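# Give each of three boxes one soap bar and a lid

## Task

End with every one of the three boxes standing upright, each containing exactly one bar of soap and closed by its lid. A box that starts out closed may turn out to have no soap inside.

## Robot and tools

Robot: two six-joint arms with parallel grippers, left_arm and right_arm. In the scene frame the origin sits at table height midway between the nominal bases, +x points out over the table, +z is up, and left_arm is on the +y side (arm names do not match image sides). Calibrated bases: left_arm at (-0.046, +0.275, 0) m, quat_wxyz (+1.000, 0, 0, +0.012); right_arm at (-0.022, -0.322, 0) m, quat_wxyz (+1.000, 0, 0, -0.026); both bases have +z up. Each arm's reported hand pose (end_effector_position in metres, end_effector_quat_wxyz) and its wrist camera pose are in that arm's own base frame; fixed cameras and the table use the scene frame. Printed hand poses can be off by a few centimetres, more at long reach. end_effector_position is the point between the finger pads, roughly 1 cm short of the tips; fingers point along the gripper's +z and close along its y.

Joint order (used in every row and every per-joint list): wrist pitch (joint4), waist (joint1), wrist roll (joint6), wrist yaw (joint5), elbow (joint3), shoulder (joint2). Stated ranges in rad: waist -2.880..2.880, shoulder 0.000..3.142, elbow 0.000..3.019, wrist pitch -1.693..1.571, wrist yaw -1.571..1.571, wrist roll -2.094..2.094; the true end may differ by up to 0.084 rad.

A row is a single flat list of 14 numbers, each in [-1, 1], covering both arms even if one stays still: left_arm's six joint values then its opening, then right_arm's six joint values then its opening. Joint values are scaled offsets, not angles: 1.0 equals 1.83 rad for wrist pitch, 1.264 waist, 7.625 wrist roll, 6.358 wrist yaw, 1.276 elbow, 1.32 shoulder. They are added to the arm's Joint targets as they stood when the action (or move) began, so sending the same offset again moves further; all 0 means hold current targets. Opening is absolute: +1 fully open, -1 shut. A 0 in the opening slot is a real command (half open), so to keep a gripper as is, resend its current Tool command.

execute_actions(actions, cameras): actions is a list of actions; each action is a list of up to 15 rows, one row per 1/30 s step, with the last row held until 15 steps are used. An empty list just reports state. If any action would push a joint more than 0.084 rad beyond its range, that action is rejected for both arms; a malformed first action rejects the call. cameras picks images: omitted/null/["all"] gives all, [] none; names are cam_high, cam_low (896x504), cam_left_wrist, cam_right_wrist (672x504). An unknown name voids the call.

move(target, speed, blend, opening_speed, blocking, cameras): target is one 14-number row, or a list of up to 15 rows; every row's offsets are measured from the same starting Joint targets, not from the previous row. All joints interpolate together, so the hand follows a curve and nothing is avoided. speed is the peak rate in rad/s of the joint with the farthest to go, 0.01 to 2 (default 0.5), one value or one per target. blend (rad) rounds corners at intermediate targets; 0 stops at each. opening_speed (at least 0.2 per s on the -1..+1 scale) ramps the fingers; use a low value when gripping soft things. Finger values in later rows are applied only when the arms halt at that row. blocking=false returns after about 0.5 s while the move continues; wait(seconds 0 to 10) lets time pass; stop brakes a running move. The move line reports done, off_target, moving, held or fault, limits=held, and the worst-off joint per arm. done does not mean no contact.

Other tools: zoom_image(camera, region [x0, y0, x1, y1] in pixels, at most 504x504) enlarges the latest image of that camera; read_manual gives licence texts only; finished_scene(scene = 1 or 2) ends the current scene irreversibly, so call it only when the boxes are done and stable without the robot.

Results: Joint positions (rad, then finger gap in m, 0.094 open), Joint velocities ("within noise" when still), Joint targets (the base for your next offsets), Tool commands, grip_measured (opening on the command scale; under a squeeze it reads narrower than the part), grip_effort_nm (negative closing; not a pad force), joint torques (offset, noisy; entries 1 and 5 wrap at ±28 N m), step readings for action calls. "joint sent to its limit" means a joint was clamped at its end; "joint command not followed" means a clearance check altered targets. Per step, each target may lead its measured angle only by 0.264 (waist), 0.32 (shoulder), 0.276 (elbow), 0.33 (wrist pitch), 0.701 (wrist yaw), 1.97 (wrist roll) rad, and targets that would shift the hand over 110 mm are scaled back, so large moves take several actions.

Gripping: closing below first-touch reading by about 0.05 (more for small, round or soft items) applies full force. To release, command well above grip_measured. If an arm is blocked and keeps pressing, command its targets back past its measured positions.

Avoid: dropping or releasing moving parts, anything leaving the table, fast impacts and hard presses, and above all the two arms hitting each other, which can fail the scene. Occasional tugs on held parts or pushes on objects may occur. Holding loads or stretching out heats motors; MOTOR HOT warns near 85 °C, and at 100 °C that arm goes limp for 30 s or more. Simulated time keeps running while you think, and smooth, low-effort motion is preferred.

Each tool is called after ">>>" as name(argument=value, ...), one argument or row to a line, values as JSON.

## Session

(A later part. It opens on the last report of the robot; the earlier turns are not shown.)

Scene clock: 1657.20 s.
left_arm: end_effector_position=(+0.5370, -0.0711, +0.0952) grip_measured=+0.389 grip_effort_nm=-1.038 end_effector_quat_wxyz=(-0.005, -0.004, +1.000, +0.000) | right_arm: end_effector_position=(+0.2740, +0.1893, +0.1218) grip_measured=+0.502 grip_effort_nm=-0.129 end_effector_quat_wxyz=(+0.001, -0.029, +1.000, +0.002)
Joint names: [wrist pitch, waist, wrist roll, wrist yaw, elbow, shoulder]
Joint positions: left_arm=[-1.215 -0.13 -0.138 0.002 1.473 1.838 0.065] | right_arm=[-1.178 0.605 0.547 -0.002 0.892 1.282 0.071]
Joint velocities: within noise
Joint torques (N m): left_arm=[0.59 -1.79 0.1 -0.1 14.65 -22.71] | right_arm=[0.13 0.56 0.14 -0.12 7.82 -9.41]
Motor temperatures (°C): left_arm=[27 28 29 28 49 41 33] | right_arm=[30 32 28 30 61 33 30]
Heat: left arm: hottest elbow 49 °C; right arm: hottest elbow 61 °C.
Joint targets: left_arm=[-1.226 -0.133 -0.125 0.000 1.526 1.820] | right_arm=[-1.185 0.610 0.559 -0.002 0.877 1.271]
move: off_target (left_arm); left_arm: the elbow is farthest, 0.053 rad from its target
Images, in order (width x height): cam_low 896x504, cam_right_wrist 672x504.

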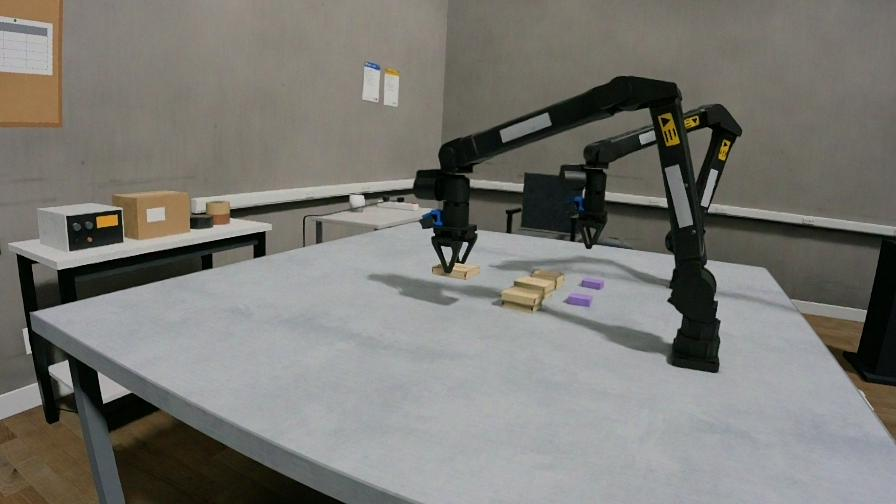

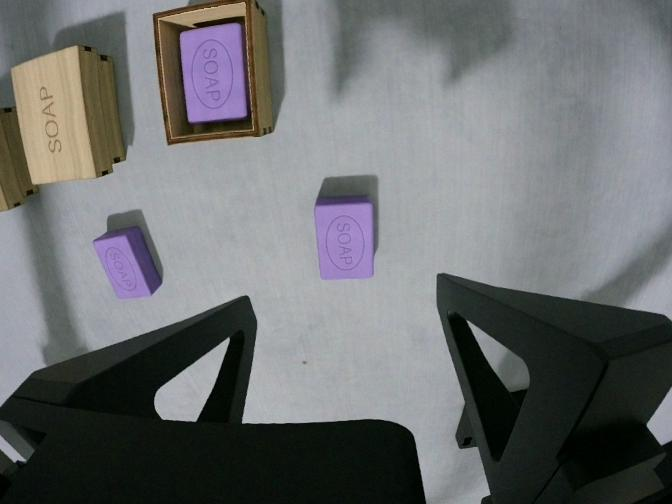

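>>> move(
  target=[
    [0,0,0,0,0,0,0.3,0,-0.521,-0.0993,0,0,0,0.5],
    [0,-0.508,-0.0813,0,0,0,0.3,0,-0.521,-0.0993,0,0,0,0.5],
  ],
  speed=[0.6,0.35],
  cameras=["cam_low","cam_left_wrist"],
)

>>> zoom_image(
  camera="cam_left_wrist",
  region=[220, 150, 500, 410],
)

Scene clock: 1673.77 s.
left_arm: end_effector_position=(+0.3852, -0.3808, +0.0952) grip_measured=+0.389 grip_effort_nm=-1.043 end_effector_quat_wxyz=(-0.004, +0.024, +1.000, +0.003) | right_arm: end_effector_position=(+0.3325, -0.0149, +0.1217) grip_measured=+0.502 grip_effort_nm=-0.129 end_effector_quat_wxyz=(+0.001, -0.072, +0.997, +0.000)
Joint names: [wrist pitch, waist, wrist roll, wrist yaw, elbow, shoulder]
Joint positions: left_arm=[-1.215 -0.778 -0.731 0.002 1.473 1.838 0.065] | right_arm=[-1.178 -0.044 -0.187 -0.001 0.891 1.282 0.071]
Joint velocities: within noise
Joint torques (N m): left_arm=[0.59 -1.38 -0.22 -0.14 14.65 -22.71] | right_arm=[0.13 -0.38 -0.1 -0.21 7.87 -9.41]
Motor temperatures (°C): left_arm=[27 28 29 28 50 42 33] | right_arm=[30 32 28 30 55 32 30]
Heat: left arm: hottest elbow 50 °C; right arm: hottest elbow 55 °C.
Joint targets: left_arm=[-1.226 -0.775 -0.745 0.001 1.526 1.819] | right_arm=[-1.185 -0.049 -0.199 -0.002 0.877 1.271]
move: off_target (left_arm); left_arm: the elbow is farthest, 0.053 rad from its target
Images, in order (width x height): cam_low 896x504, cam_left_wrist 672x504.

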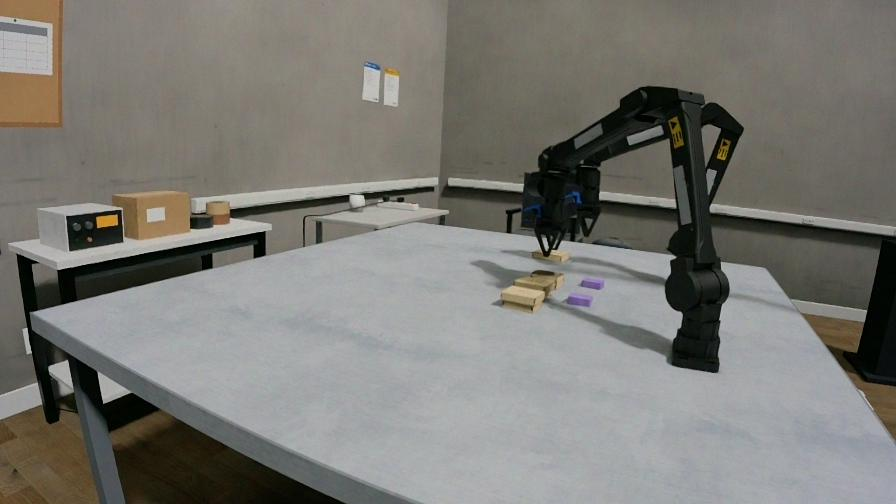

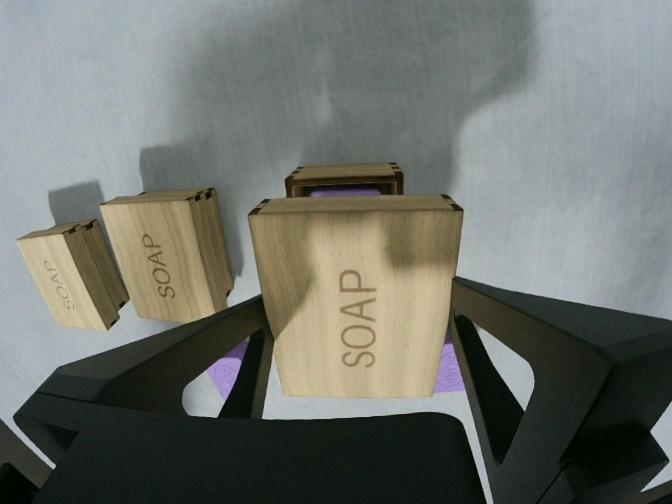

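Scaled by 1.800 from the camera's 672x504 image, which has a finer 960x720 frame.

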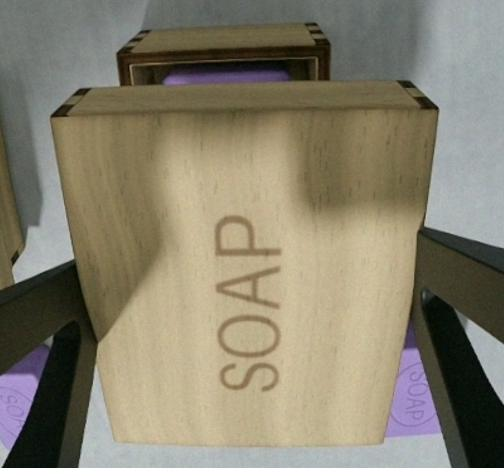

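>>> move(
  target=[
    [0,0.0166,0,0,-0.035,0.02,0.3,0,0,0,0,0,0,0.5],
    [0.0732,0.0166,0,0,-0.098,0.065,0.3,0,0,0,0,0,0,0.5],
  ],
  speed=0.12,
  cameras=["cam_left_wrist"],
)

>>> zoom_image(
  camera="cam_left_wrist",
  region=[220, 170, 500, 430],
)

Scene clock: 1693.60 s.
left_arm: end_effector_position=(+0.3907, -0.3760, +0.0542) grip_measured=+0.389 grip_effort_nm=-1.033 end_effector_quat_wxyz=(+0.000, +0.016, +1.000, -0.001) | right_arm: end_effector_position=(+0.3325, -0.0149, +0.1217) grip_measured=+0.502 grip_effort_nm=-0.129 end_effector_quat_wxyz=(+0.001, -0.072, +0.997, +0.000)
Joint names: [wrist pitch, waist, wrist roll, wrist yaw, elbow, shoulder]
Joint positions: left_arm=[-1.106 -0.765 -0.732 0.002 1.412 1.877 0.065] | right_arm=[-1.178 -0.044 -0.187 -0.001 0.891 1.282 0.071]
Joint velocities: within noise
Joint torques (N m): left_arm=[1.65 -0.79 -0.21 -0.14 8.29 -19.02] | right_arm=[0.14 -0.32 -0.1 -0.2 7.88 -9.41]
Motor temperatures (°C): left_arm=[27 28 29 28 51 42 33] | right_arm=[30 32 28 30 52 32 30]
Heat: left arm: hottest elbow 51 °C; right arm: hottest elbow 52 °C.
Joint targets: left_arm=[-1.092 -0.755 -0.745 0.001 1.401 1.905] | right_arm=[-1.185 -0.049 -0.199 -0.002 0.877 1.271]
move: done
Images, in order (width x height): cam_left_wrist 672x504.

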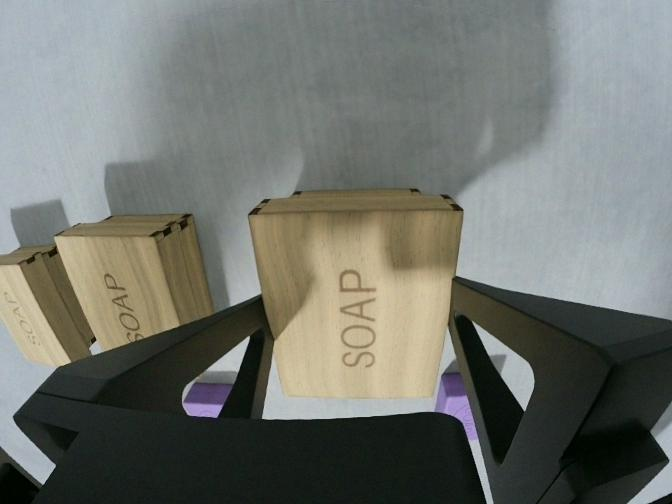

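Scaled by 1.800 from the camera's 672x504 image, which has a finer 960x720 frame.

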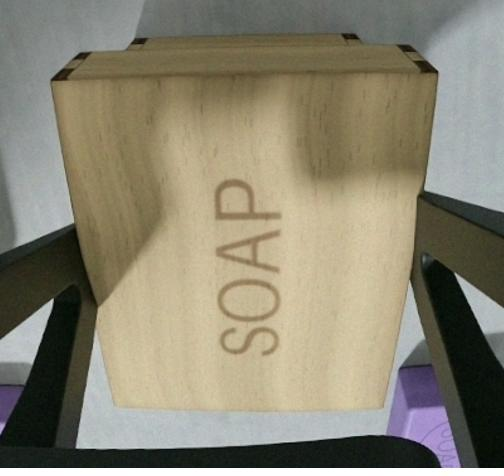

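>>> move(
  target=[0.001,0,0,0,-0.0055,-0.034,0.3,0,0,0,0,0,0,0.5],
  speed=0.06,
  cameras=["cam_left_wrist"],
)

>>> zoom_image(
  camera="cam_left_wrist",
  region=[220, 170, 500, 430],
)

Scene clock: 1720.73 s.
left_arm: end_effector_position=(+0.3908, -0.3758, +0.0536) grip_measured=+0.389 grip_effort_nm=-1.043 end_effector_quat_wxyz=(+0.000, +0.016, +1.000, -0.001) | right_arm: end_effector_position=(+0.3325, -0.0149, +0.1217) grip_measured=+0.502 grip_effort_nm=-0.134 end_effector_quat_wxyz=(+0.001, -0.072, +0.997, +0.000)
Joint names: [wrist pitch, waist, wrist roll, wrist yaw, elbow, shoulder]
Joint positions: left_arm=[-1.103 -0.764 -0.732 0.002 1.41 1.877 0.065] | right_arm=[-1.178 -0.044 -0.187 -0.001 0.891 1.282 0.071]
Joint velocities: within noise
Joint torques (N m): left_arm=[1.52 -0.85 -0.21 -0.14 7.76 -22.24] | right_arm=[0.16 -0.38 -0.09 -0.21 7.88 -9.41]
Motor temperatures (°C): left_arm=[27 28 29 28 50 39 33] | right_arm=[30 32 28 30 50 32 30]
Heat: left arm: hottest elbow 50 °C; right arm: hottest elbow 50 °C.
Joint targets: left_arm=[-1.090 -0.754 -0.745 0.001 1.394 1.861] | right_arm=[-1.185 -0.049 -0.199 -0.002 0.877 1.271]
move: done
Images, in order (width x height): cam_left_wrist 672x504.

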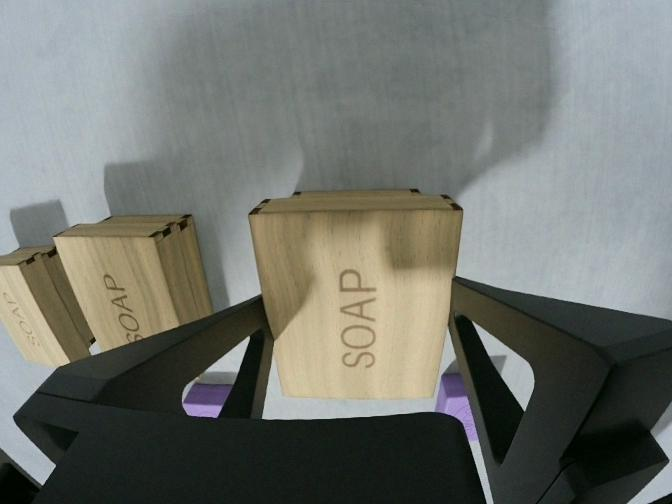

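Scaled by 1.800 from the camera's 672x504 image, which has a finer 960x720 frame.

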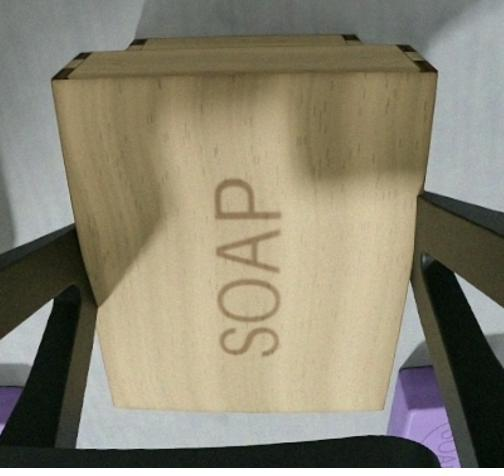

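>>> move(
  target=[-0.0180,0,0,0,0,0,0.3,0,0,0,0,0,0,0.5],
  speed=0.06,
  cameras=["cam_left_wrist"],
)

>>> zoom_image(
  camera="cam_left_wrist",
  region=[220, 170, 500, 430],
)

Scene clock: 1777.43 s.
left_arm: end_effector_position=(+0.3886, -0.3737, +0.0530) grip_measured=+0.389 grip_effort_nm=-1.033 end_effector_quat_wxyz=(-0.004, +0.016, +1.000, +0.002) | right_arm: end_effector_position=(+0.3325, -0.0149, +0.1217) grip_measured=+0.502 grip_effort_nm=-0.134 end_effector_quat_wxyz=(+0.001, -0.072, +0.997, +0.000)
Joint names: [wrist pitch, waist, wrist roll, wrist yaw, elbow, shoulder]
Joint positions: left_arm=[-1.11 -0.764 -0.733 0.002 1.407 1.876 0.065] | right_arm=[-1.178 -0.044 -0.187 -0.001 0.891 1.282 0.071]
Joint velocities: within noise
Joint torques (N m): left_arm=[0.54 -0.79 -0.2 -0.14 8.08 -22.53] | right_arm=[0.14 -0.38 -0.09 -0.21 7.88 -9.41]
Motor temperatures (°C): left_arm=[27 28 29 28 47 42 33] | right_arm=[30 32 28 30 48 32 30]
Heat: left arm: hottest elbow 47 °C; right arm: hottest elbow 48 °C.
Joint targets: left_arm=[-1.123 -0.754 -0.745 0.001 1.394 1.860] | right_arm=[-1.185 -0.049 -0.199 -0.002 0.877 1.271]
move: done
Images, in order (width x height): cam_left_wrist 672x504.

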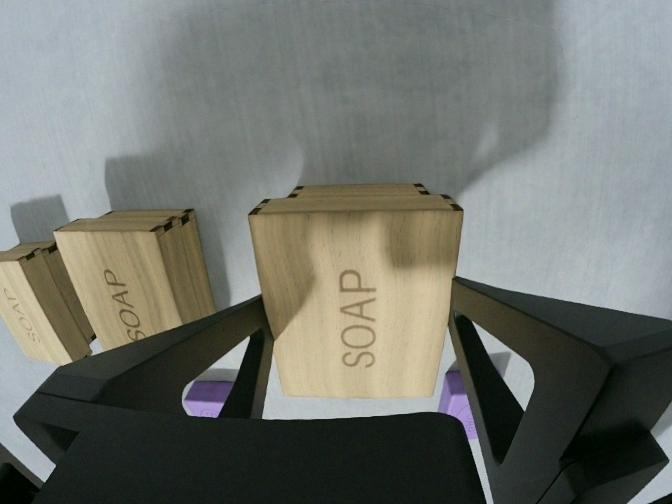

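Scaled by 1.800 from the camera's 672x504 image, which has a finer 960x720 frame.

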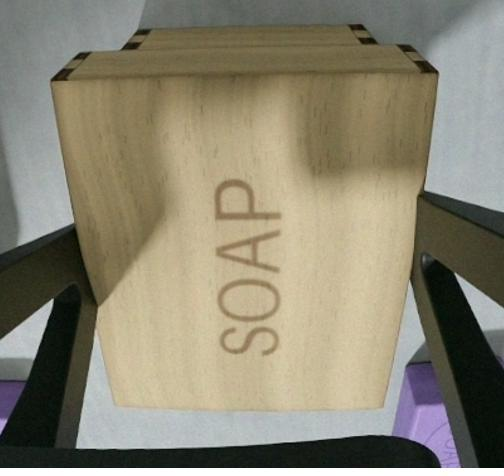

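>>> move(
  target=[
    [0.0155,0,0,0,0,0.031,0.3,0,0,0,0,0,0,0.5],
    [0.0344,0,0,0,-0.0125,0.0473,0.3,0,0,0,0,0,0,0.5],
  ],
  speed=0.06,
  blend=0.01,
  cameras=["cam_left_wrist","cam_low"],
)

>>> zoom_image(
  camera="cam_low",
  region=[490, 245, 580, 315],
)

Scene clock: 1799.00 s.
left_arm: end_effector_position=(+0.3890, -0.3741, +0.0393) grip_measured=+0.389 grip_effort_nm=-1.038 end_effector_quat_wxyz=(-0.002, +0.016, +1.000, +0.001) | right_arm: end_effector_position=(+0.3325, -0.0149, +0.1217) grip_measured=+0.502 grip_effort_nm=-0.129 end_effector_quat_wxyz=(+0.001, -0.072, +0.997, +0.000)
Joint names: [wrist pitch, waist, wrist roll, wrist yaw, elbow, shoulder]
Joint positions: left_arm=[-1.074 -0.764 -0.733 0.002 1.391 1.891 0.065] | right_arm=[-1.178 -0.044 -0.187 -0.001 0.891 1.282 0.071]
Joint velocities: within noise
Joint torques (N m): left_arm=[1.47 -0.79 -0.2 -0.14 7.9 -18.02] | right_arm=[0.16 -0.32 -0.1 -0.21 7.87 -9.41]
Motor temperatures (°C): left_arm=[27 28 29 28 46 43 33] | right_arm=[30 32 28 30 48 32 30]
Heat: left arm: hottest elbow 46 °C; right arm: hottest elbow 48 °C.
Joint targets: left_arm=[-1.060 -0.754 -0.745 0.001 1.378 1.923] | right_arm=[-1.185 -0.049 -0.199 -0.002 0.877 1.271]
move: done
Images, in order (width x height): cam_low 896x504, cam_left_wrist 672x504.

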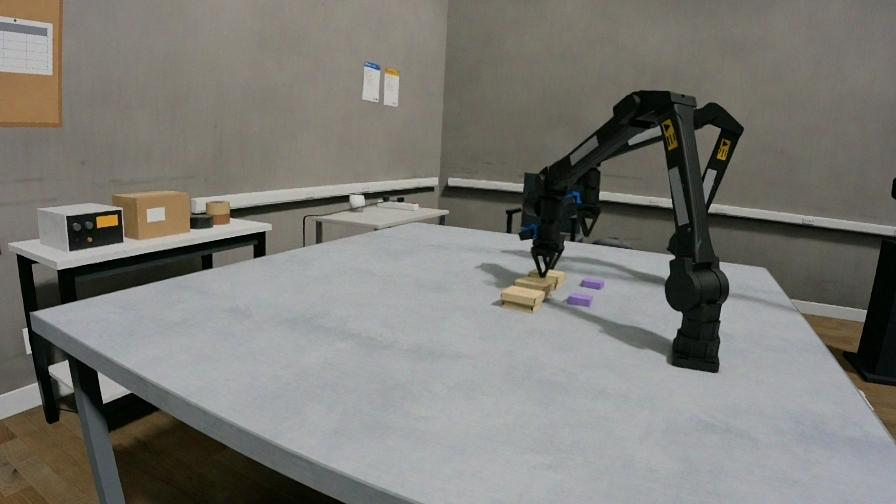

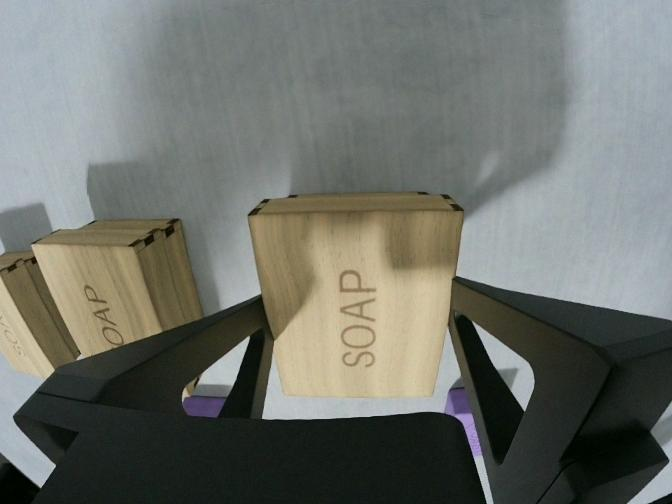

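Scaled by 5.600 from the camera's 896x504 image, which has a finer 1280x720 frame.

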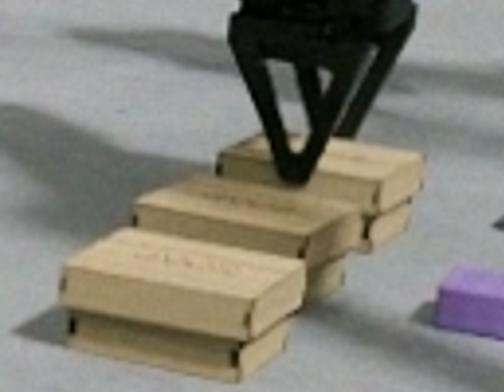

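>>> move(
  target=[0,0,0,0,0,0,0.56,0,0,0,0,0,0,0.5],
  opening_speed=0.3,
  cameras=[],
)

>>> move(
  target=[-0.13,0,0,0,0.12,-0.13,0.56,0,0,0,0,0,0,0.5],
  speed=0.15,
  cameras=["cam_left_wrist","cam_low"],
)

>>> zoom_image(
  camera="cam_low",
  region=[490, 245, 580, 315],
)

Scene clock: 1808.67 s.
left_arm: end_effector_position=(+0.3893, -0.3743, +0.0393) grip_measured=+0.557 grip_effort_nm=0.120 end_effector_quat_wxyz=(-0.002, +0.016, +1.000, +0.000) | right_arm: end_effector_position=(+0.3325, -0.0149, +0.1217) grip_measured=+0.502 grip_effort_nm=-0.129 end_effector_quat_wxyz=(+0.001, -0.072, +0.997, +0.000)
Joint names: [wrist pitch, waist, wrist roll, wrist yaw, elbow, shoulder]
Joint positions: left_arm=[-1.073 -0.764 -0.733 0.002 1.391 1.891 0.073] | right_arm=[-1.178 -0.044 -0.187 -0.001 0.891 1.282 0.071]
Joint velocities: within noise
Joint torques (N m): left_arm=[1.61 -0.79 -0.2 -0.14 7.99 -18.32] | right_arm=[0.14 -0.38 -0.1 -0.2 7.87 -9.41]
Motor temperatures (°C): left_arm=[27 28 29 28 46 41 33] | right_arm=[30 32 28 30 48 32 30]
Heat: left arm: hottest elbow 46 °C; right arm: hottest elbow 48 °C.
Joint targets: left_arm=[-1.061 -0.754 -0.745 0.001 1.378 1.923] | right_arm=[-1.185 -0.049 -0.199 -0.002 0.877 1.271]
move: done
No camera images: "cameras" was empty.

Scene clock: 1810.77 s.
left_arm: end_effector_position=(+0.3802, -0.3657, +0.1354) grip_measured=+0.558 grip_effort_nm=0.120 end_effector_quat_wxyz=(-0.001, +0.016, +1.000, +0.000) | right_arm: end_effector_position=(+0.3325, -0.0149, +0.1217) grip_measured=+0.502 grip_effort_nm=-0.134 end_effector_quat_wxyz=(+0.001, -0.072, +0.997, +0.000)
Joint names: [wrist pitch, waist, wrist roll, wrist yaw, elbow, shoulder]
Joint positions: left_arm=[-1.287 -0.764 -0.733 0.002 1.479 1.765 0.073] | right_arm=[-1.178 -0.044 -0.187 -0.001 0.891 1.282 0.071]
Joint velocities: within noise
Joint torques (N m): left_arm=[0.73 -0.79 -0.2 -0.14 14.79 -21.13] | right_arm=[0.14 -0.26 -0.09 -0.21 7.87 -9.35]
Motor temperatures (°C): left_arm=[27 28 29 28 47 41 33] | right_arm=[30 32 28 30 48 32 30]
Heat: left arm: hottest elbow 47 °C; right arm: hottest elbow 48 °C.
Joint targets: left_arm=[-1.298 -0.754 -0.745 0.001 1.531 1.751] | right_arm=[-1.185 -0.049 -0.199 -0.002 0.877 1.271]
move: off_target (left_arm); left_arm: the elbow is farthest, 0.052 rad from its target
Images, in order (width x height): cam_low 896x504, cam_left_wrist 672x504.

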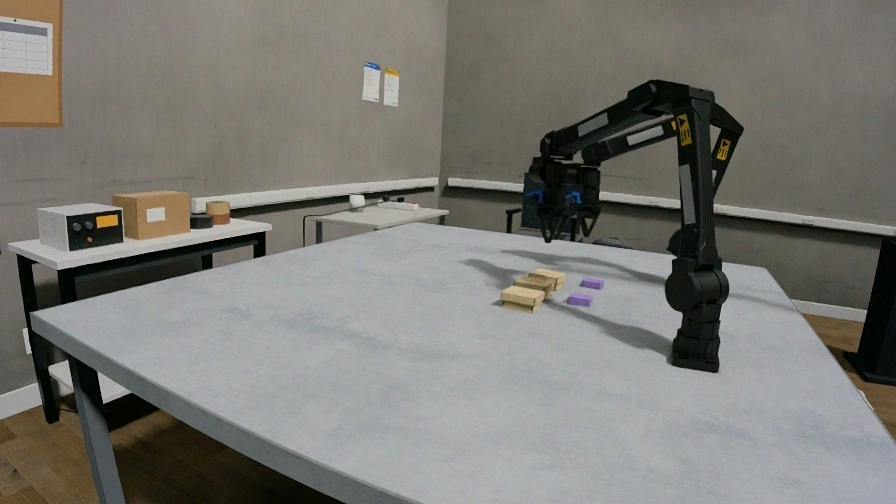

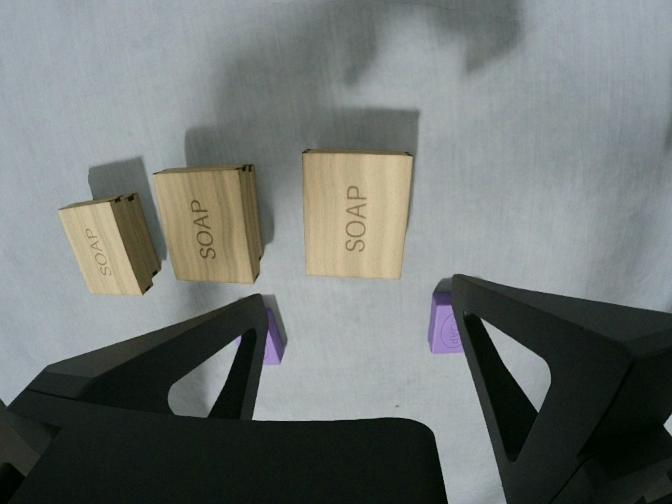

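Scaled by 5.600 from the camera's 896x504 image, which has a finer 1280x720 frame.

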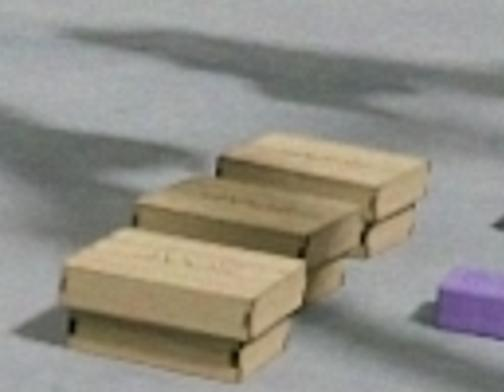

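>>> finished_scene(
  scene=1,
)

The scene is finished: the task was done.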